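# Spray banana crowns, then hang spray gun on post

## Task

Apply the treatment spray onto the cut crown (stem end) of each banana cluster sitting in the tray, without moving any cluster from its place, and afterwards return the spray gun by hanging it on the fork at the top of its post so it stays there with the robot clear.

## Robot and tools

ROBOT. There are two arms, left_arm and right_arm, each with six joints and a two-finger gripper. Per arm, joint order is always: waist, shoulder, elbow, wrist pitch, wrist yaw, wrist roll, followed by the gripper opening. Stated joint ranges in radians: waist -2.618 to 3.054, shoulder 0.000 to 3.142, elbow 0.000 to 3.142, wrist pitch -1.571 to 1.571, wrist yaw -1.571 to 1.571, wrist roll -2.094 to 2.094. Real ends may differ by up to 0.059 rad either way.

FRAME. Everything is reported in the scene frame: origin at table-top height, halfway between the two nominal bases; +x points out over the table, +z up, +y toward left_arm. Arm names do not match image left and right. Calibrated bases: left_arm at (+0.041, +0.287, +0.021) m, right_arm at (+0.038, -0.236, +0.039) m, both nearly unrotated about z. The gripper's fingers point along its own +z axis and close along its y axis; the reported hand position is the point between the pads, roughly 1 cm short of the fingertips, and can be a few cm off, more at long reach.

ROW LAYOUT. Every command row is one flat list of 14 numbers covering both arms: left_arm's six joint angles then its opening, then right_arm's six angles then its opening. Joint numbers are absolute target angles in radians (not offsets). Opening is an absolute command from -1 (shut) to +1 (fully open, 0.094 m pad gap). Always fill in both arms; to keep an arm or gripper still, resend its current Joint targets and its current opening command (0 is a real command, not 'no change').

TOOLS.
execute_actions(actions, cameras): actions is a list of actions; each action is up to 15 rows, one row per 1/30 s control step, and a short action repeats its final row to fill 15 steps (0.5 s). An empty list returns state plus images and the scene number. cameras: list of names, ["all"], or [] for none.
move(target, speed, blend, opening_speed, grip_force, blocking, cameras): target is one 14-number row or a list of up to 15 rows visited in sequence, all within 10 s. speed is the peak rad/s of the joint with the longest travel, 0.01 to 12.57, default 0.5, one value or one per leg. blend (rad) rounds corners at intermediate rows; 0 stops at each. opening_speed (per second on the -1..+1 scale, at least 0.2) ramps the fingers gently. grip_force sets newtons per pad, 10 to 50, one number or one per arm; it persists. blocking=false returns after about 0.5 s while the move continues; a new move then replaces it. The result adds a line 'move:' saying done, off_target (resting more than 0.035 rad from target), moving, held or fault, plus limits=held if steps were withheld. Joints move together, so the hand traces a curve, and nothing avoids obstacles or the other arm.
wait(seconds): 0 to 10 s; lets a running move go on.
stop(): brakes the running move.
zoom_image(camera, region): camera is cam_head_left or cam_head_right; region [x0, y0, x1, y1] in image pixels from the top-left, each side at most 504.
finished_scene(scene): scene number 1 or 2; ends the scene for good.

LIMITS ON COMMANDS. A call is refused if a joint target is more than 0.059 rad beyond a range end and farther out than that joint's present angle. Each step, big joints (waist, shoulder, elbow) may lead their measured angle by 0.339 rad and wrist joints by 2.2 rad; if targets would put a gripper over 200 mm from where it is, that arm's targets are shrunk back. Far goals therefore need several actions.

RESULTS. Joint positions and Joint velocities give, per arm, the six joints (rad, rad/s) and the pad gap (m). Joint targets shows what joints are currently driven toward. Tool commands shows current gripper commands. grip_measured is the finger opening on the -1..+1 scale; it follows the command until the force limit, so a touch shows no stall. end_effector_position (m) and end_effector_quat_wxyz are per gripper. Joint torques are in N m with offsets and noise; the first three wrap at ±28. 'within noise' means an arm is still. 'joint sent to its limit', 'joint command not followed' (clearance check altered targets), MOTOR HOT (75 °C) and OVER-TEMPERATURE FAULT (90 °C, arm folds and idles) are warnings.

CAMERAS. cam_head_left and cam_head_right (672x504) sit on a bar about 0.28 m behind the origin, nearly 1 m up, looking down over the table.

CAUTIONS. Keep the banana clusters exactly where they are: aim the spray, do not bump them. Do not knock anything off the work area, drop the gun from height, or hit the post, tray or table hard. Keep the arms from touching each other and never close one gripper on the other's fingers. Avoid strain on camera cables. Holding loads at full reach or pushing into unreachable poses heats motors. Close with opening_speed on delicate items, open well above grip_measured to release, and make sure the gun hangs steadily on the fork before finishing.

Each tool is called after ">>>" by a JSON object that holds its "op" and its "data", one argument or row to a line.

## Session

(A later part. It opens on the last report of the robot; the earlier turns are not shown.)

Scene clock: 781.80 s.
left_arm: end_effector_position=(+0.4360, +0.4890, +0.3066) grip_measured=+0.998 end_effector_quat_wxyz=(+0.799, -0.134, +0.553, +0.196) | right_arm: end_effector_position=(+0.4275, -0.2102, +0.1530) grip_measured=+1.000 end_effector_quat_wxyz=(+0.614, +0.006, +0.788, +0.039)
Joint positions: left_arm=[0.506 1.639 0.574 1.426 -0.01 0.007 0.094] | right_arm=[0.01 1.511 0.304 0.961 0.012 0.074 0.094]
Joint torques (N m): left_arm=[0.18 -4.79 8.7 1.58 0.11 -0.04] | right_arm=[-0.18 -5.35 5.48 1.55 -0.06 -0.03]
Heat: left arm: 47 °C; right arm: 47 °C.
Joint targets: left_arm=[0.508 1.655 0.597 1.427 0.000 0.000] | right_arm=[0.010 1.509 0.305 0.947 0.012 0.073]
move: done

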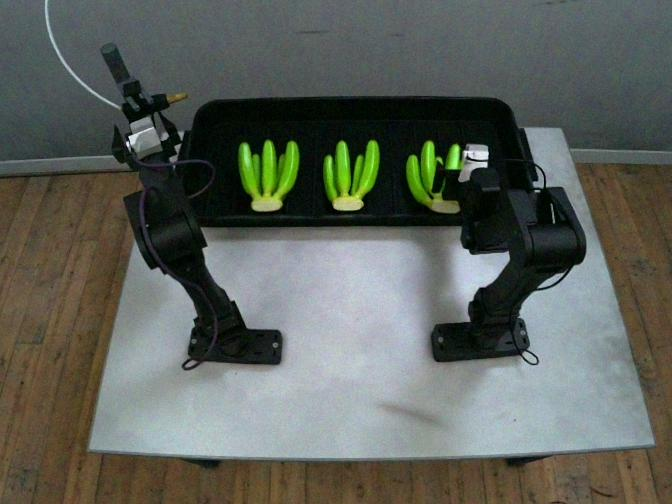

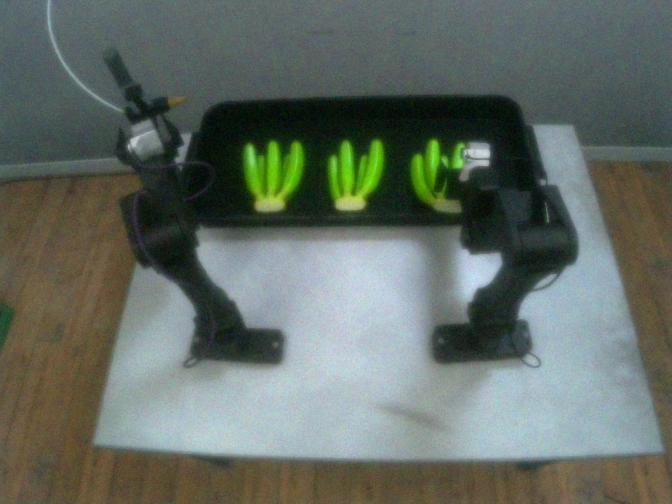

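>>> {"op": "move", "data": {
  "target": [0.508,1.655,0.597,1.427,0,0,-0.95,0.01,1.509,0.305,0.947,0.012,0.073,1],
  "opening_speed": 0.6,
  "cameras": ["all"]
}}

>>> {"op": "zoom_image", "data": {
  "camera": "cam_head_left",
  "region": [90, 40, 200, 170]
}}

>>> {"op": "zoom_image", "data": {
  "camera": "cam_head_right",
  "region": [90, 40, 200, 170]
}}

Scene clock: 792.67 s.
left_arm: end_effector_position=(+0.4418, +0.4784, +0.3051) grip_measured=-0.177 end_effector_quat_wxyz=(+0.798, -0.104, +0.562, +0.190) | right_arm: end_effector_position=(+0.4275, -0.2102, +0.1530) grip_measured=+1.000 end_effector_quat_wxyz=(+0.614, +0.006, +0.788, +0.039)
Joint positions: left_arm=[0.499 1.639 0.574 1.42 0.04 0.035 0.039] | right_arm=[0.01 1.511 0.304 0.961 0.012 0.074 0.094]
Joint torques (N m): left_arm=[0.92 -4.85 8.75 1.6 -0.49 -0.34] | right_arm=[-0.01 -5.35 5.48 1.57 -0.02 -0.01]
Heat: left arm: 45 °C; right arm: 47 °C.
Joint targets: left_arm=[0.508 1.655 0.597 1.427 0.000 0.000] | right_arm=[0.010 1.509 0.305 0.947 0.012 0.073]
move: off_target (left_arm); left_arm: the wrist yaw is farthest, 0.040 rad from its target

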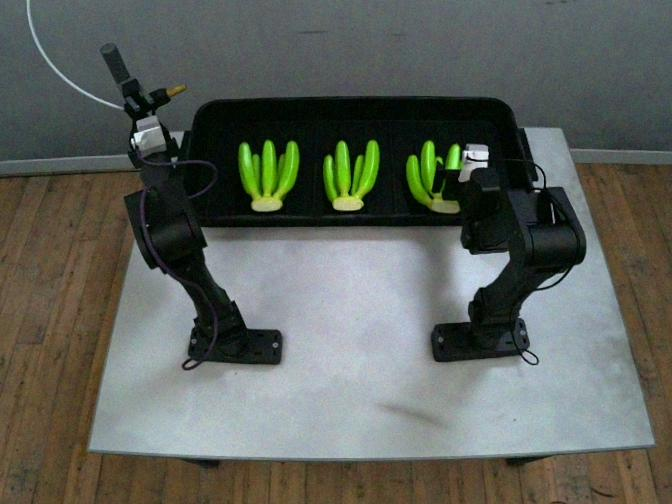

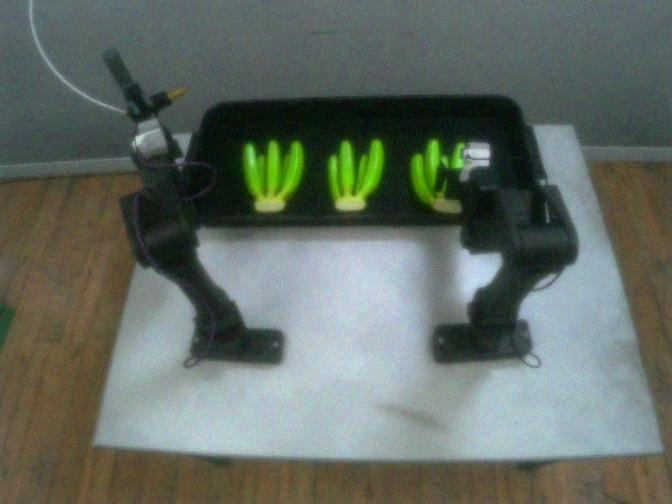

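Scaled by 3.877 from the camera's 672x504 image, which has a finer 960x720 frame.

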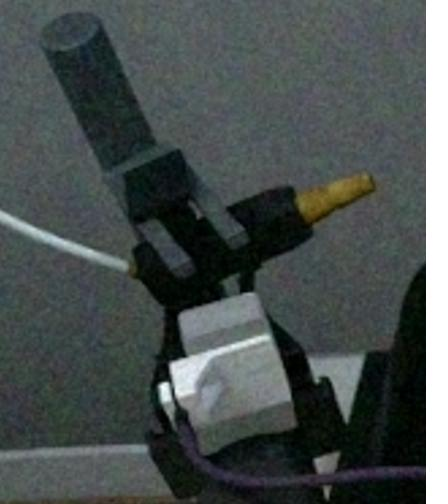

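Scaled by 3.877 from the camera's 672x504 image, which has a finer 960x720 frame.

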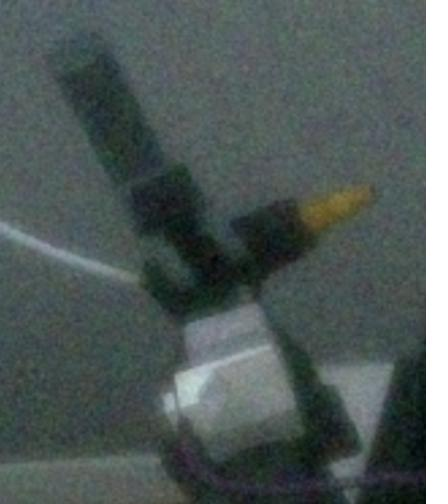

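>>> {"op": "move", "data": {
  "target": [
    [0.506,1.577,0.665,1.31,0.02,0.02,-0.95,0.01,1.509,0.305,0.947,0.012,0.073,1],
    [0.506,1.368,0.48,1.275,0.02,0.02,-0.95,0.01,1.509,0.305,0.947,0.012,0.073,1],
    [0.506,1.047,0.295,1.135,0.02,0.02,-0.95,0.01,1.509,0.305,0.947,0.012,0.073,1]
  ],
  "speed": 0.2,
  "cameras": ["all"]
}}

>>> {"op": "zoom_image", "data": {
  "camera": "cam_head_left",
  "region": [90, 40, 220, 200]
}}

Scene clock: 812.60 s.
left_arm: end_effector_position=(+0.3589, +0.4308, +0.3241) grip_measured=-0.194 end_effector_quat_wxyz=(+0.791, -0.091, +0.577, +0.183) | right_arm: end_effector_position=(+0.4275, -0.2102, +0.1530) grip_measured=+1.000 end_effector_quat_wxyz=(+0.614, +0.006, +0.788, +0.039)
Joint positions: left_arm=[0.499 1.073 0.303 1.094 0.072 0.047 0.038] | right_arm=[0.01 1.511 0.304 0.961 0.012 0.074 0.094]
Joint torques (N m): left_arm=[0.68 -4.26 6.94 1.94 -0.67 -0.28] | right_arm=[-0.1 -5.14 5.29 1.54 -0.02 -0.01]
Heat: left arm: 45 °C; right arm: 47 °C.
Joint targets: left_arm=[0.506 1.047 0.295 1.135 0.020 0.020] | right_arm=[0.010 1.509 0.305 0.947 0.012 0.073]
move: off_target (left_arm); left_arm: the wrist yaw is farthest, 0.052 rad from its target

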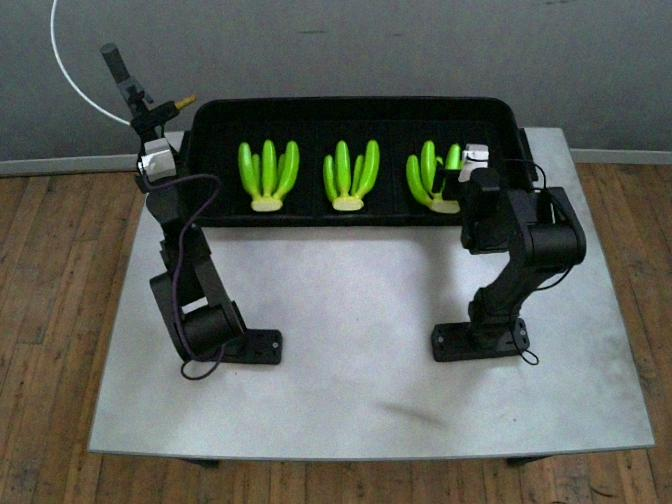

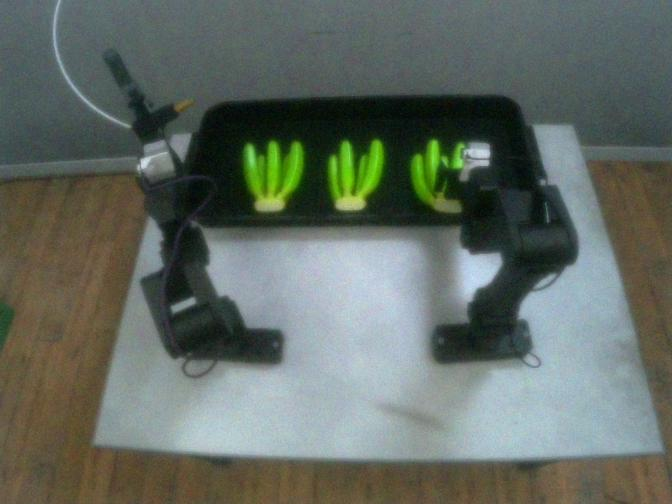

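Scaled by 3.150 from the camera's 672x504 image, which has a finer 960x720 frame.

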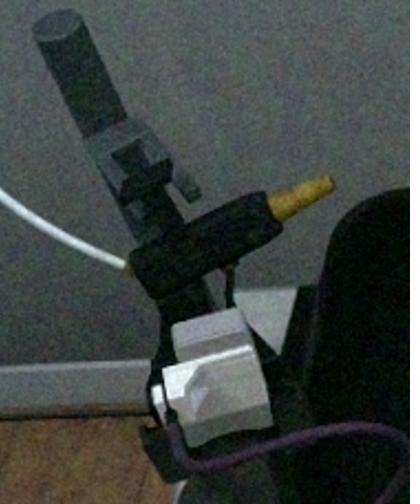

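>>> {"op": "move", "data": {
  "target": [
    [0.506,0.722,0.19,0.908,0.02,0.02,-0.95,-0.2,0.9,0.32,0.6,0.012,0.073,1],
    [0.506,0.722,0.19,0.908,0.0,1.0,-0.95,-0.9,0.7,0.32,0.5,0.012,0.073,1],
    [0.013,0.985,0.40,0.63,0,1.57,-0.95,-0.9,0.7,0.32,0.5,0.012,0.073,1]
  ],
  "speed": [0.3,0.6,0.5],
  "blend": [0.03,0.1,0],
  "cameras": ["all"]
}}

>>> {"op": "zoom_image", "data": {
  "camera": "cam_head_left",
  "region": [170, 80, 400, 280]
}}

>>> {"op": "zoom_image", "data": {
  "camera": "cam_head_right",
  "region": [170, 80, 400, 280]
}}

Scene clock: 848.17 s.
left_arm: end_effector_position=(+0.3989, +0.2817, +0.2508) grip_measured=-0.198 end_effector_quat_wxyz=(+0.486, +0.521, +0.504, +0.488) | right_arm: end_effector_position=(+0.2508, -0.4717, +0.3162) grip_measured=+1.000 end_effector_quat_wxyz=(+0.691, +0.296, +0.597, -0.280)
Joint positions: left_arm=[0.018 0.988 0.354 0.582 -0.007 1.59 0.038] | right_arm=[-0.892 0.712 0.304 0.52 0.011 0.074 0.094]
Joint torques (N m): left_arm=[-0.61 -2.04 12.67 2.22 0.09 -0.17] | right_arm=[-0.79 -1.62 8.85 1.44 -0.05 0.05]
Motor temperatures (°C): left_arm=[27 32 34 46 27 26 29] | right_arm=[27 29 37 47 29 24 29]
Heat: left arm: 46 °C; right arm: 47 °C.
Joint targets: left_arm=[0.013 0.985 0.400 0.630 0.000 1.570] | right_arm=[-0.900 0.700 0.320 0.500 0.012 0.073]
move: off_target (left_arm); left_arm: the wrist pitch is farthest, 0.048 rad from its target

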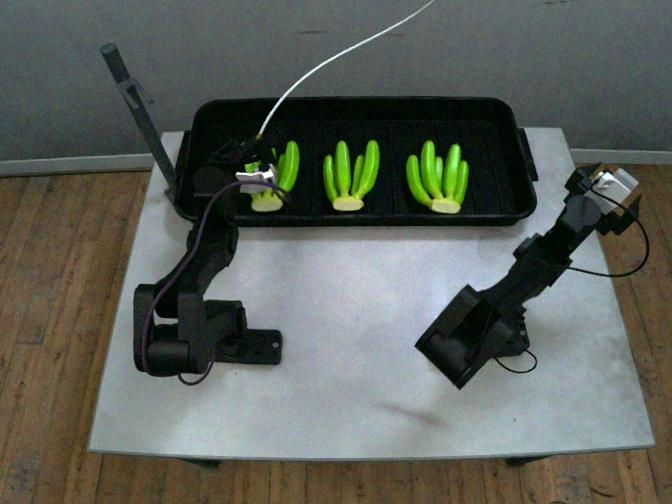

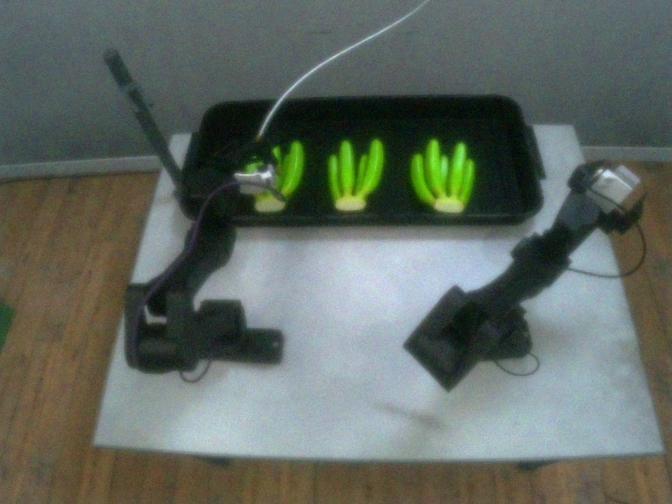

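Scaled by 2.191 from the camera's 672x504 image, which has a finer 960x720 frame.

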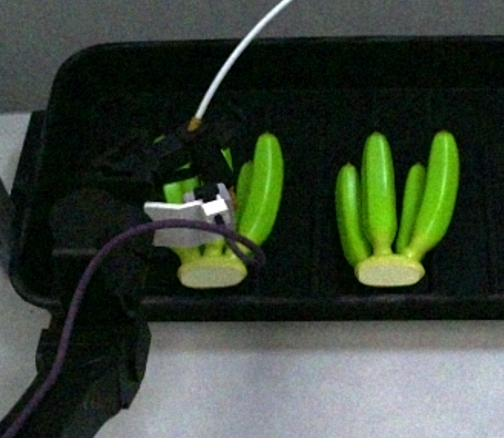

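Scaled by 2.191 from the camera's 672x504 image, which has a finer 960x720 frame.

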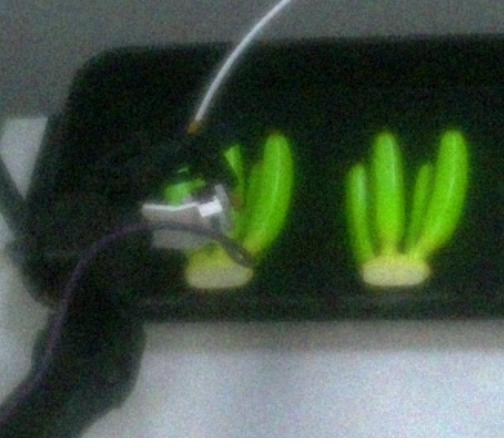

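>>> {"op": "move", "data": {
  "target": [0.07,0.94,0.38,0.62,0.05,1.77,-0.95,-0.9,0.7,0.32,0.5,0.012,0.073,1],
  "cameras": ["all"]
}}

>>> {"op": "zoom_image", "data": {
  "camera": "cam_head_left",
  "region": [200, 100, 360, 230]
}}

>>> {"op": "zoom_image", "data": {
  "camera": "cam_head_right",
  "region": [200, 100, 360, 230]
}}

Scene clock: 863.43 s.
left_arm: end_effector_position=(+0.3962, +0.2924, +0.2560) grip_measured=-0.198 end_effector_quat_wxyz=(+0.434, +0.561, +0.452, +0.541) | right_arm: end_effector_position=(+0.2508, -0.4717, +0.3162) grip_measured=+1.000 end_effector_quat_wxyz=(+0.691, +0.296, +0.597, -0.280)
Joint positions: left_arm=[0.064 0.965 0.354 0.573 0.024 1.788 0.038] | right_arm=[-0.892 0.712 0.304 0.52 0.011 0.074 0.094]
Joint torques (N m): left_arm=[0.66 -3.9 10.77 2.17 0.33 -0.09] | right_arm=[-0.46 -1.83 9.05 1.45 -0.01 -0.04]
Heat: left arm: 49 °C; right arm: 45 °C.
Joint targets: left_arm=[0.070 0.940 0.380 0.620 0.050 1.770] | right_arm=[-0.900 0.700 0.320 0.500 0.012 0.073]
move: off_target (left_arm); left_arm: the wrist pitch is farthest, 0.047 rad from its target

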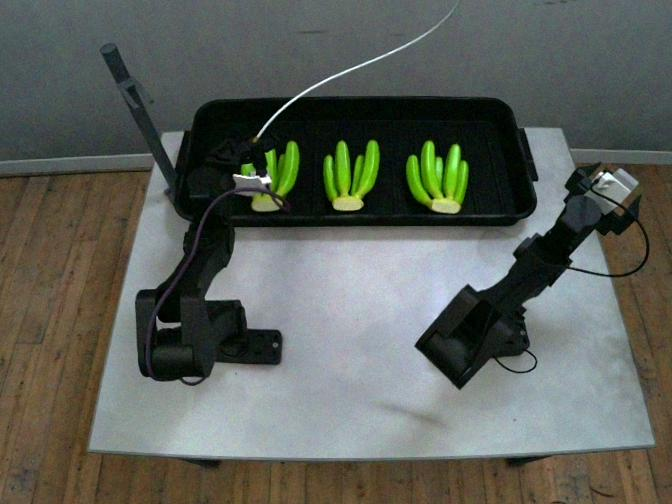

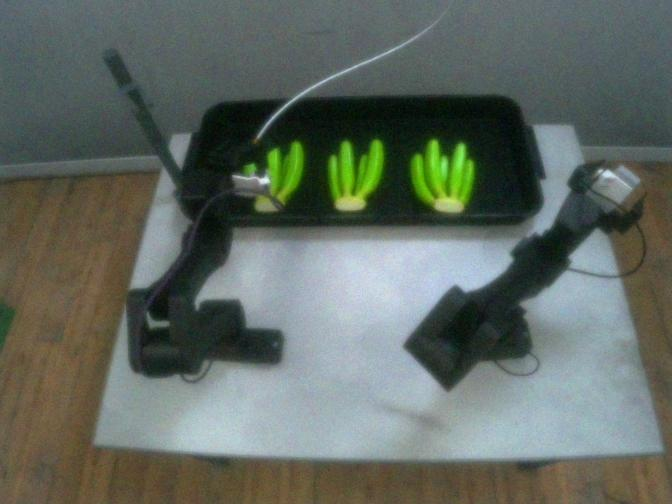

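Scaled by 3.150 from the camera's 672x504 image, which has a finer 960x720 frame.

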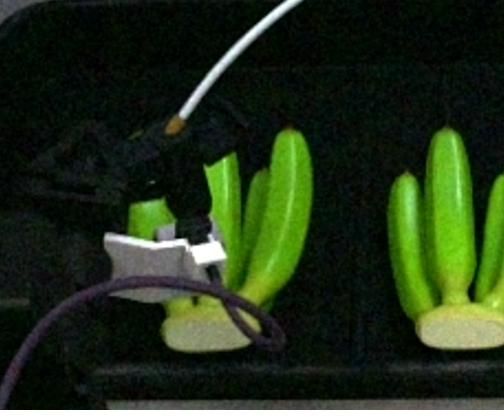

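Scaled by 3.150 from the camera's 672x504 image, which has a finer 960x720 frame.

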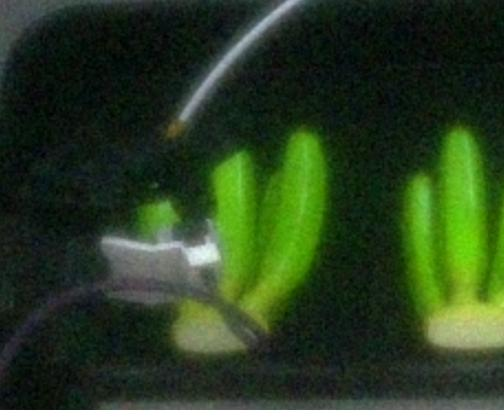

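>>> {"op": "move", "data": {
  "target": [0.07,0.925,0.505,0.345,0.05,1.77,-0.95,-0.9,0.7,0.32,0.5,0.012,0.073,1],
  "cameras": ["all"]
}}

>>> {"op": "zoom_image", "data": {
  "camera": "cam_head_left",
  "region": [200, 100, 360, 230]
}}

>>> {"op": "zoom_image", "data": {
  "camera": "cam_head_right",
  "region": [200, 100, 360, 230]
}}

Scene clock: 877.83 s.
left_arm: end_effector_position=(+0.3984, +0.2923, +0.2470) grip_measured=-0.198 end_effector_quat_wxyz=(+0.401, +0.598, +0.483, +0.498) | right_arm: end_effector_position=(+0.2508, -0.4717, +0.3162) grip_measured=+1.000 end_effector_quat_wxyz=(+0.691, +0.296, +0.597, -0.280)
Joint positions: left_arm=[0.064 0.951 0.462 0.305 0.024 1.789 0.038] | right_arm=[-0.892 0.712 0.304 0.52 0.011 0.074 0.094]
Joint torques (N m): left_arm=[0.58 -3.96 12.53 2.07 0.29 -0.15] | right_arm=[-0.61 -1.76 9.18 1.44 0.01 -0.02]
Heat: left arm: 47 °C; right arm: 45 °C.
Joint targets: left_arm=[0.070 0.925 0.505 0.345 0.050 1.770] | right_arm=[-0.900 0.700 0.320 0.500 0.012 0.073]
move: off_target (left_arm); left_arm: the elbow is farthest, 0.043 rad from its target

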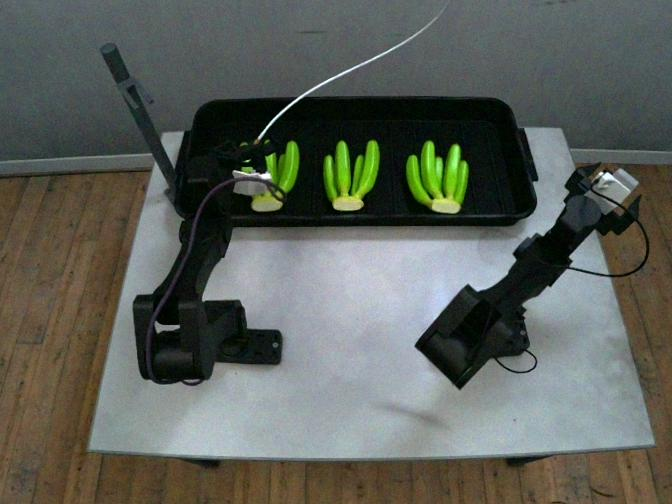

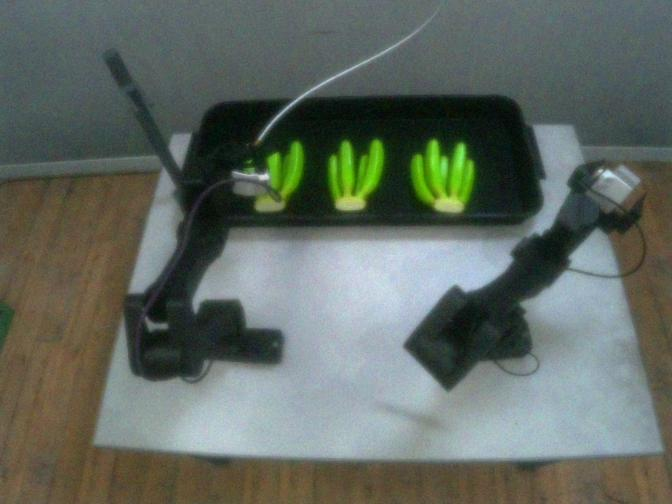

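Scaled by 3.150 from the camera's 672x504 image, which has a finer 960x720 frame.

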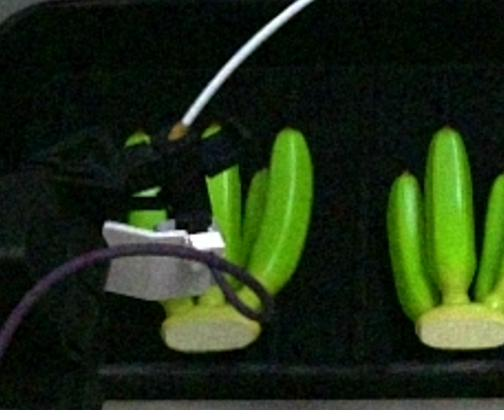

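Scaled by 3.150 from the camera's 672x504 image, which has a finer 960x720 frame.

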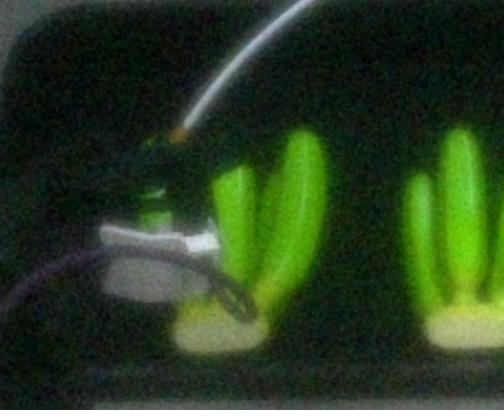

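>>> {"op": "move", "data": {
  "target": [0.075,0.70,0.45,0.20,0.05,1.77,-0.95,-0.9,0.7,0.32,0.5,0.012,0.073,1],
  "cameras": ["all"],
  "speed": 0.15
}}

>>> {"op": "zoom_image", "data": {
  "camera": "cam_head_left",
  "region": [200, 100, 360, 230]
}}

>>> {"op": "zoom_image", "data": {
  "camera": "cam_head_right",
  "region": [200, 100, 360, 230]
}}

Scene clock: 891.47 s.
left_arm: end_effector_position=(+0.3639, +0.2927, +0.2812) grip_measured=-0.198 end_effector_quat_wxyz=(+0.418, +0.579, +0.468, +0.521) | right_arm: end_effector_position=(+0.2508, -0.4717, +0.3162) grip_measured=+1.000 end_effector_quat_wxyz=(+0.691, +0.296, +0.597, -0.280)
Joint positions: left_arm=[0.068 0.721 0.457 0.157 0.024 1.789 0.038] | right_arm=[-0.892 0.712 0.304 0.52 0.011 0.074 0.094]
Joint torques (N m): left_arm=[0.79 -2.15 7.97 2.14 0.31 -0.15] | right_arm=[-0.73 -1.63 9.1 1.43 -0.02 -0.02]
Heat: left arm: 47 °C; right arm: 44 °C.
Joint targets: left_arm=[0.075 0.700 0.450 0.200 0.050 1.770] | right_arm=[-0.900 0.700 0.320 0.500 0.012 0.073]
move: off_target (left_arm); left_arm: the wrist pitch is farthest, 0.043 rad from its target

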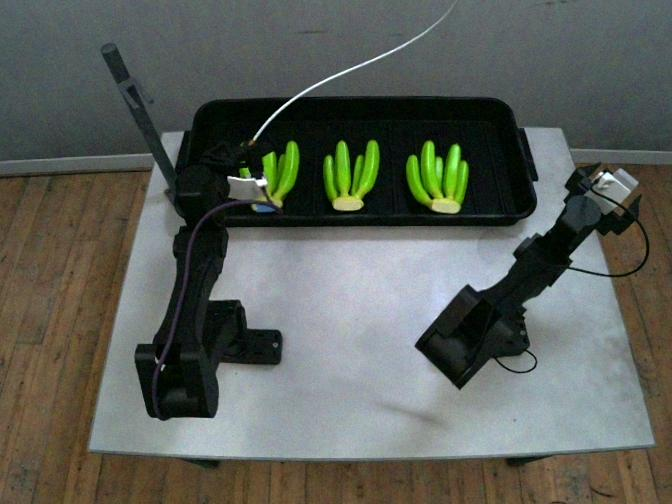

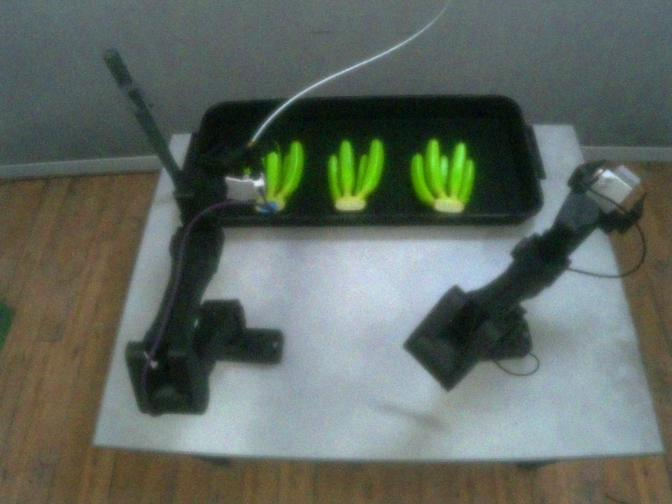

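Scaled by 3.150 from the camera's 672x504 image, which has a finer 960x720 frame.

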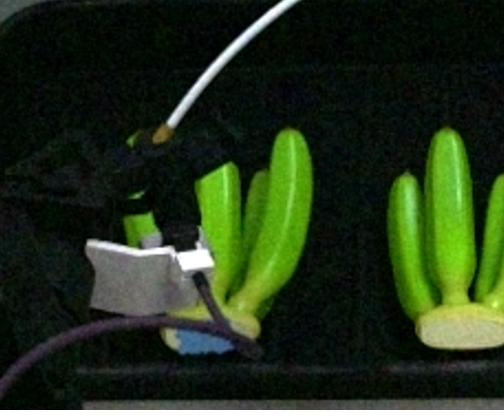

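Scaled by 3.150 from the camera's 672x504 image, which has a finer 960x720 frame.

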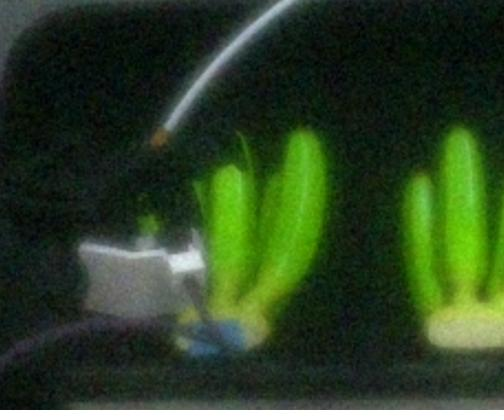

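>>> {"op": "move", "data": {
  "target": [
    [0.125,0.70,0.45,0.20,0.08,1.77,-0.95,-0.9,0.7,0.32,0.5,0.012,0.073,1],
    [0.0,0.70,0.45,0.20,0.0,1.77,-0.95,-0.9,0.7,0.32,0.5,0.012,0.073,1]
  ],
  "cameras": ["all"],
  "speed": 0.1
}}

>>> {"op": "zoom_image", "data": {
  "camera": "cam_head_left",
  "region": [200, 100, 360, 230]
}}

>>> {"op": "zoom_image", "data": {
  "camera": "cam_head_right",
  "region": [200, 100, 360, 230]
}}

Scene clock: 901.03 s.
left_arm: end_effector_position=(+0.3639, +0.2775, +0.2812) grip_measured=-0.198 end_effector_quat_wxyz=(+0.427, +0.588, +0.456, +0.514) | right_arm: end_effector_position=(+0.2508, -0.4717, +0.3162) grip_measured=+1.000 end_effector_quat_wxyz=(+0.691, +0.296, +0.597, -0.280)
Joint positions: left_arm=[0.007 0.721 0.457 0.157 0 1.789 0.038] | right_arm=[-0.892 0.712 0.304 0.52 0.011 0.074 0.094]
Joint torques (N m): left_arm=[-0.79 -2.1 7.97 2.13 0.01 -0.16] | right_arm=[-0.7 -1.76 8.94 1.41 -0.04 0.01]
Heat: left arm: 48 °C; right arm: 44 °C.
Joint targets: left_arm=[0.000 0.700 0.450 0.200 0.000 1.770] | right_arm=[-0.900 0.700 0.320 0.500 0.012 0.073]
move: off_target (left_arm); left_arm: the wrist pitch is farthest, 0.043 rad from its target

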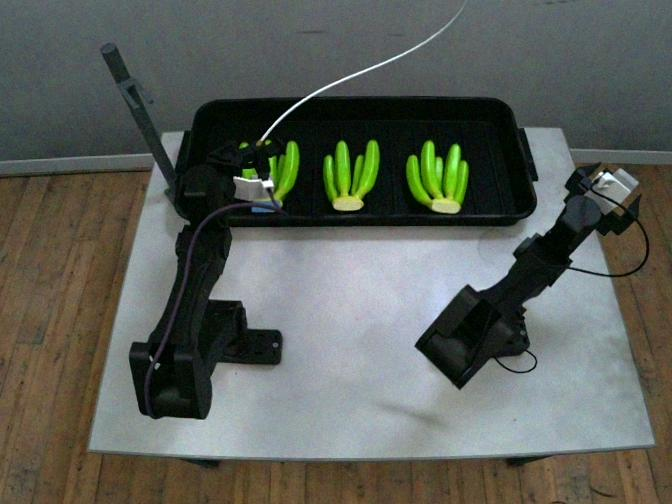

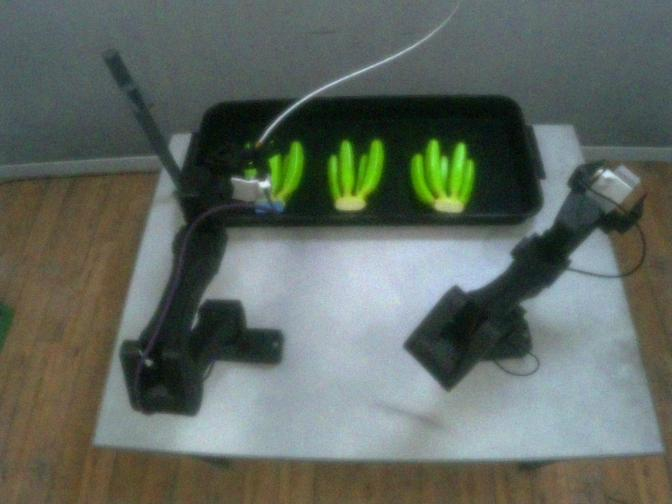

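Scaled by 3.150 from the camera's 672x504 image, which has a finer 960x720 frame.

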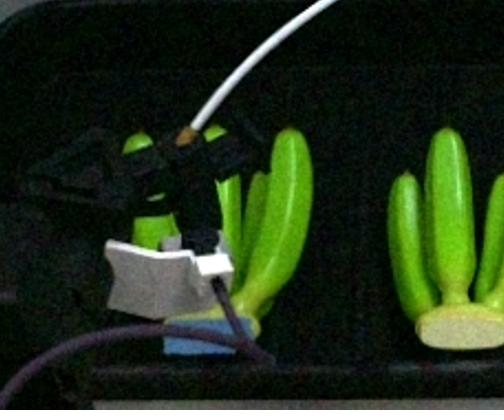

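Scaled by 3.150 from the camera's 672x504 image, which has a finer 960x720 frame.

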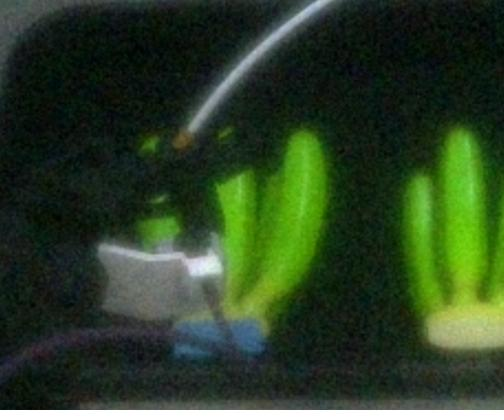

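>>> {"op": "move", "data": {
  "target": [
    [-0.39,1.09,0.625,0.435,0.0,1.77,-0.95,-0.9,0.7,0.32,0.5,0.012,0.073,1],
    [-0.52,1.09,0.625,0.435,0.0,1.77,-0.95,-0.9,0.7,0.32,0.5,0.012,0.073,1]
  ],
  "cameras": ["all"],
  "speed": [0.35,0.06]
}}

>>> {"op": "zoom_image", "data": {
  "camera": "cam_head_left",
  "region": [220, 100, 420, 260]
}}

>>> {"op": "zoom_image", "data": {
  "camera": "cam_head_right",
  "region": [220, 100, 420, 260]
}}

Scene clock: 926.43 s.
left_arm: end_effector_position=(+0.3736, +0.0845, +0.2706) grip_measured=-0.198 end_effector_quat_wxyz=(+0.532, +0.695, +0.296, +0.382) | right_arm: end_effector_position=(+0.2508, -0.4717, +0.3162) grip_measured=+1.000 end_effector_quat_wxyz=(+0.691, +0.296, +0.597, -0.280)
Joint positions: left_arm=[-0.513 1.092 0.578 0.372 -0.006 1.789 0.038] | right_arm=[-0.892 0.712 0.304 0.52 0.011 0.074 0.094]
Joint torques (N m): left_arm=[-0.79 -3.02 12.94 2.35 0.05 -0.18] | right_arm=[-0.66 -1.68 9.13 1.41 -0.01 0.03]
Heat: left arm: 50 °C; right arm: 44 °C.
Joint targets: left_arm=[-0.520 1.090 0.625 0.435 0.000 1.770] | right_arm=[-0.900 0.700 0.320 0.500 0.012 0.073]
move: off_target (left_arm); left_arm: the wrist pitch is farthest, 0.063 rad from its target

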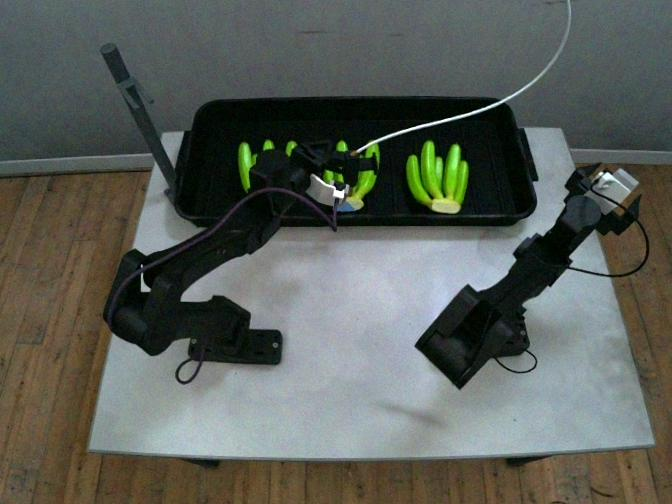

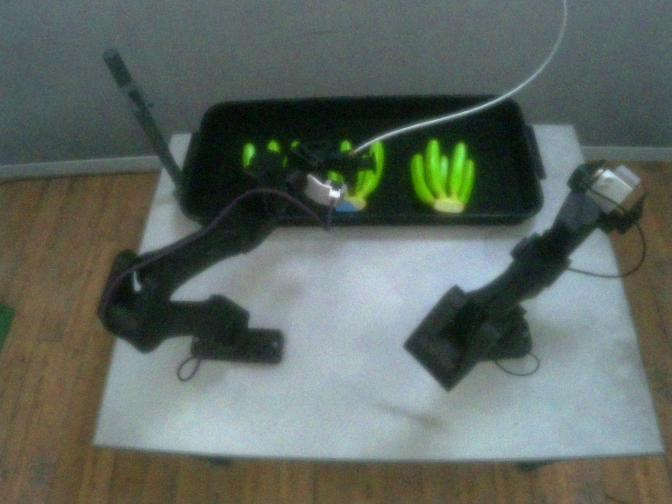

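Scaled by 2.520 from the camera's 672x504 image, which has a finer 960x720 frame.

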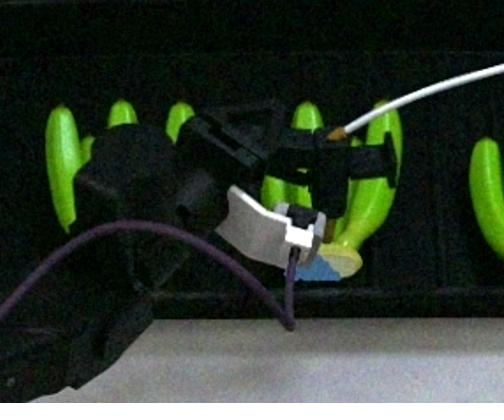

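Scaled by 2.520 from the camera's 672x504 image, which has a finer 960x720 frame.

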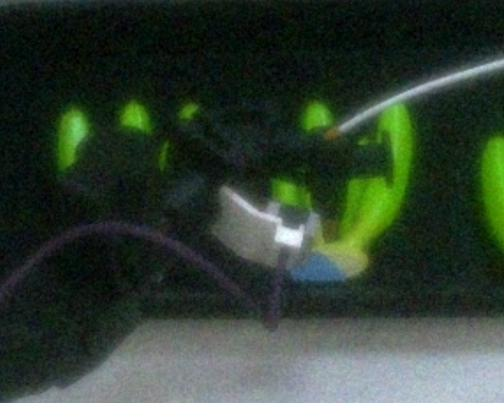

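>>> {"op": "move", "data": {
  "target": [
    [-0.56,1.14,0.665,0.435,0.0,1.77,-0.95,-0.9,0.7,0.32,0.5,0.012,0.073,1],
    [-0.64,1.14,0.665,0.435,0.0,1.77,-0.95,-0.9,0.7,0.32,0.5,0.012,0.073,1],
    [-0.62,1.23,0.72,0.435,0.0,1.77,-0.95,-0.9,0.7,0.32,0.5,0.012,0.073,1]
  ],
  "cameras": ["all"],
  "speed": 0.08
}}

>>> {"op": "zoom_image", "data": {
  "camera": "cam_head_left",
  "region": [220, 100, 420, 260]
}}

>>> {"op": "zoom_image", "data": {
  "camera": "cam_head_right",
  "region": [220, 100, 420, 260]
}}

Scene clock: 945.37 s.
left_arm: end_effector_position=(+0.3706, +0.0302, +0.2652) grip_measured=-0.198 end_effector_quat_wxyz=(+0.540, +0.723, +0.260, +0.343) | right_arm: end_effector_position=(+0.2508, -0.4717, +0.3162) grip_measured=+1.000 end_effector_quat_wxyz=(+0.691, +0.296, +0.597, -0.280)
Joint positions: left_arm=[-0.627 1.229 0.674 0.373 -0.007 1.789 0.038] | right_arm=[-0.892 0.712 0.304 0.52 0.011 0.074 0.094]
Joint torques (N m): left_arm=[0.7 -4.01 12.86 2.31 0.06 -0.17] | right_arm=[-0.81 -1.54 9.02 1.43 -0.05 -0.02]
Heat: left arm: 49 °C; right arm: 44 °C.
Joint targets: left_arm=[-0.620 1.230 0.720 0.435 0.000 1.770] | right_arm=[-0.900 0.700 0.320 0.500 0.012 0.073]
move: off_target (left_arm); left_arm: the wrist pitch is farthest, 0.062 rad from its target

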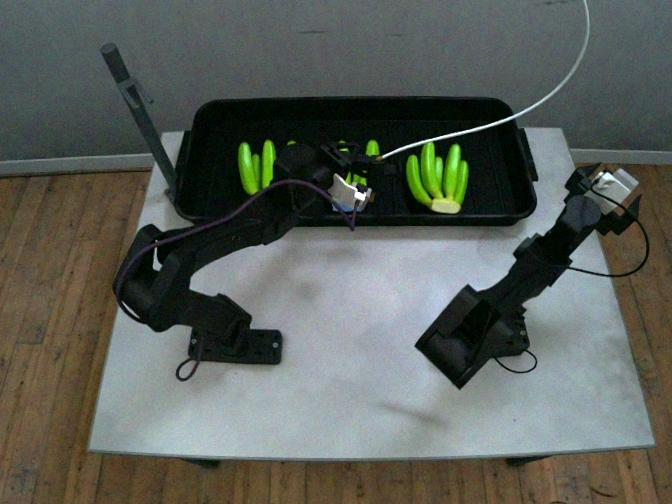

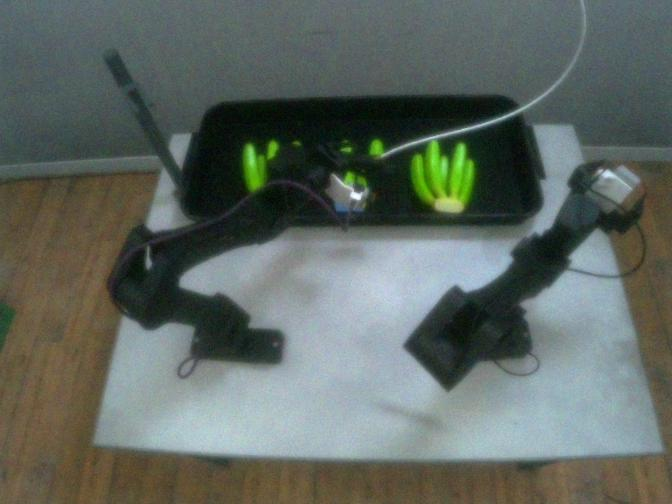

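Scaled by 2.520 from the camera's 672x504 image, which has a finer 960x720 frame.

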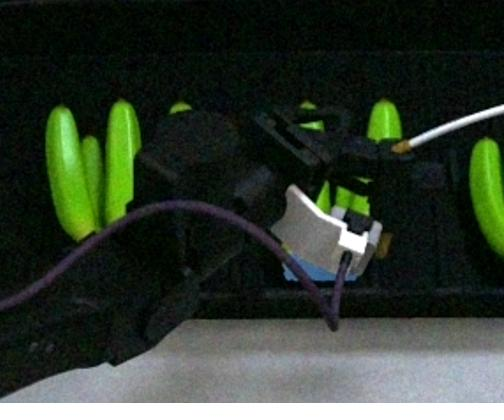

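Scaled by 2.520 from the camera's 672x504 image, which has a finer 960x720 frame.

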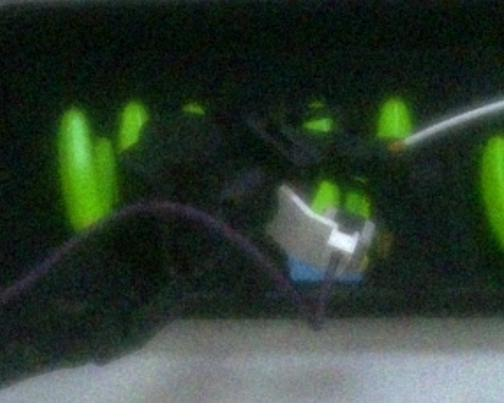

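>>> {"op": "move", "data": {
  "target": [
    [-0.79,1.72,1.17,0.53,0.0,1.77,-0.95,-0.9,0.7,0.32,0.5,0.012,0.073,1],
    [-0.96,1.76,1.21,0.53,0.0,1.77,-0.95,-0.9,0.7,0.32,0.5,0.012,0.073,1]
  ],
  "cameras": ["all"],
  "speed": [0.35,0.06]
}}

>>> {"op": "zoom_image", "data": {
  "camera": "cam_head_left",
  "region": [220, 120, 500, 260]
}}

>>> {"op": "zoom_image", "data": {
  "camera": "cam_head_right",
  "region": [220, 120, 500, 260]
}}

Scene clock: 956.97 s.
left_arm: end_effector_position=(+0.3445, -0.1759, +0.2848) grip_measured=-0.198 end_effector_quat_wxyz=(+0.612, +0.735, +0.136, +0.259) | right_arm: end_effector_position=(+0.2508, -0.4717, +0.3162) grip_measured=+1.000 end_effector_quat_wxyz=(+0.691, +0.296, +0.597, -0.280)
Joint positions: left_arm=[-0.955 1.751 1.165 0.468 -0.007 1.789 0.038] | right_arm=[-0.892 0.712 0.304 0.52 0.011 0.074 0.094]
Joint torques (N m): left_arm=[-0.55 -7.92 12.75 2.33 0.09 -0.16] | right_arm=[-0.73 -1.61 9.01 1.46 -0.03 0.03]
Heat: left arm: 50 °C; right arm: 44 °C.
Joint targets: left_arm=[-0.960 1.760 1.210 0.530 0.000 1.770] | right_arm=[-0.900 0.700 0.320 0.500 0.012 0.073]
move: off_target (left_arm); left_arm: the wrist pitch is farthest, 0.062 rad from its target

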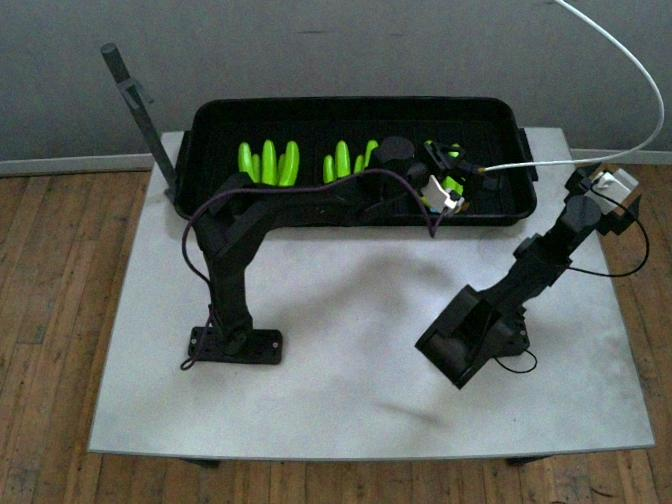

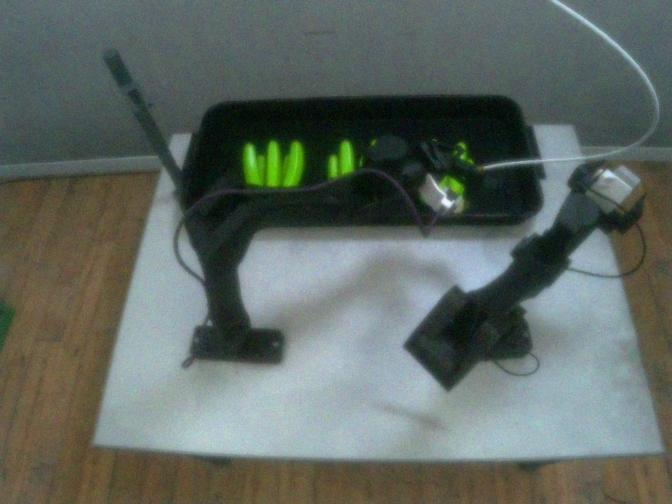

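Scaled by 1.800 from the camera's 672x504 image, which has a finer 960x720 frame.

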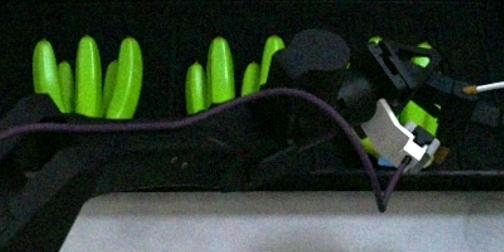

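Scaled by 1.800 from the camera's 672x504 image, which has a finer 960x720 frame.

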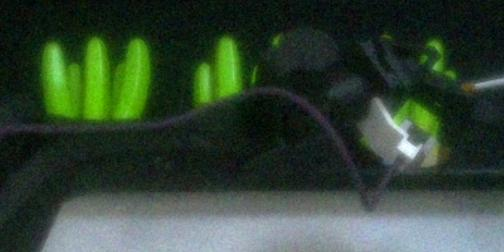

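>>> {"op": "move", "data": {
  "target": [
    [-1.01,1.80,1.24,0.53,0.0,1.77,-0.95,-0.9,0.7,0.32,0.5,0.012,0.073,1],
    [-0.98,1.88,1.31,0.53,0.0,1.77,-0.95,-0.9,0.7,0.32,0.5,0.012,0.073,1],
    [-0.87,1.80,1.23,0.53,0.0,1.77,-0.95,-0.9,0.7,0.32,0.5,0.012,0.073,1],
    [-0.73,1.78,1.21,0.53,0.0,1.77,-0.95,-0.9,0.7,0.32,0.5,0.012,0.073,1],
    [-0.6,1.4,0.9,0.50,0.0,1.77,-0.95,-0.9,0.7,0.32,0.5,0.012,0.073,1]
  ],
  "cameras": ["all"],
  "speed": [0.07,0.07,0.07,0.07,0.35]
}}

>>> {"op": "zoom_image", "data": {
  "camera": "cam_head_left",
  "region": [220, 120, 500, 260]
}}

>>> {"op": "zoom_image", "data": {
  "camera": "cam_head_right",
  "region": [220, 120, 500, 260]
}}

Scene clock: 972.90 s.
left_arm: end_effector_position=(+0.4232, +0.0025, +0.3115) grip_measured=-0.198 end_effector_quat_wxyz=(+0.571, +0.686, +0.256, +0.371) | right_arm: end_effector_position=(+0.2508, -0.4717, +0.3161) grip_measured=+1.000 end_effector_quat_wxyz=(+0.691, +0.296, +0.598, -0.280)
Joint positions: left_arm=[-0.605 1.436 0.908 0.454 -0.007 1.789 0.038] | right_arm=[-0.892 0.712 0.304 0.519 0.011 0.074 0.094]
Joint torques (N m): left_arm=[0.53 -8.99 7.6 2.18 0.07 -0.13] | right_arm=[-0.68 -1.72 8.91 1.47 0 -0.05]
Motor temperatures (°C): left_arm=[27 34 36 52 26 26 30] | right_arm=[27 27 40 44 29 24 29]
Heat: left arm: 52 °C; right arm: 44 °C.
Joint targets: left_arm=[-0.600 1.400 0.900 0.500 0.000 1.770] | right_arm=[-0.900 0.700 0.320 0.500 0.012 0.073]
move: off_target (left_arm); left_arm: the wrist pitch is farthest, 0.046 rad from its target

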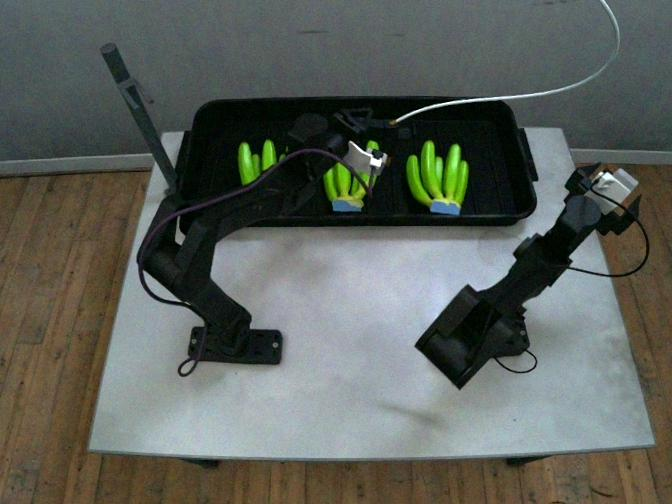

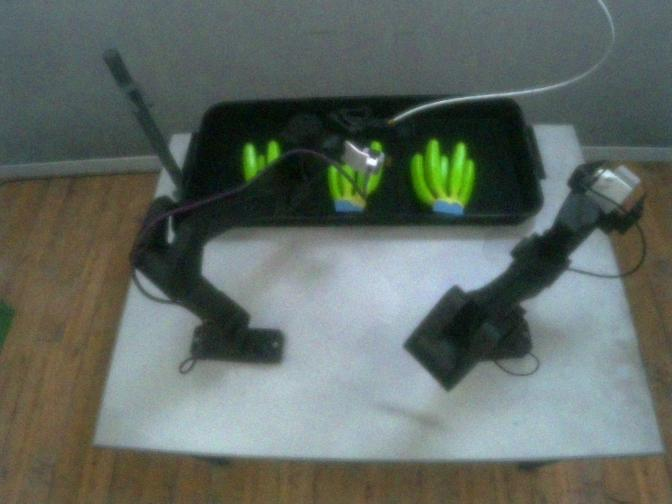

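Scaled by 1.800 from the camera's 672x504 image, which has a finer 960x720 frame.

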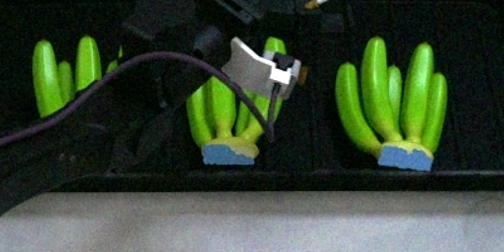

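Scaled by 1.800 from the camera's 672x504 image, which has a finer 960x720 frame.

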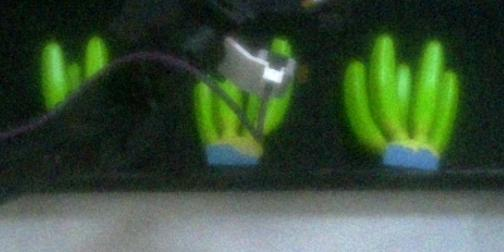

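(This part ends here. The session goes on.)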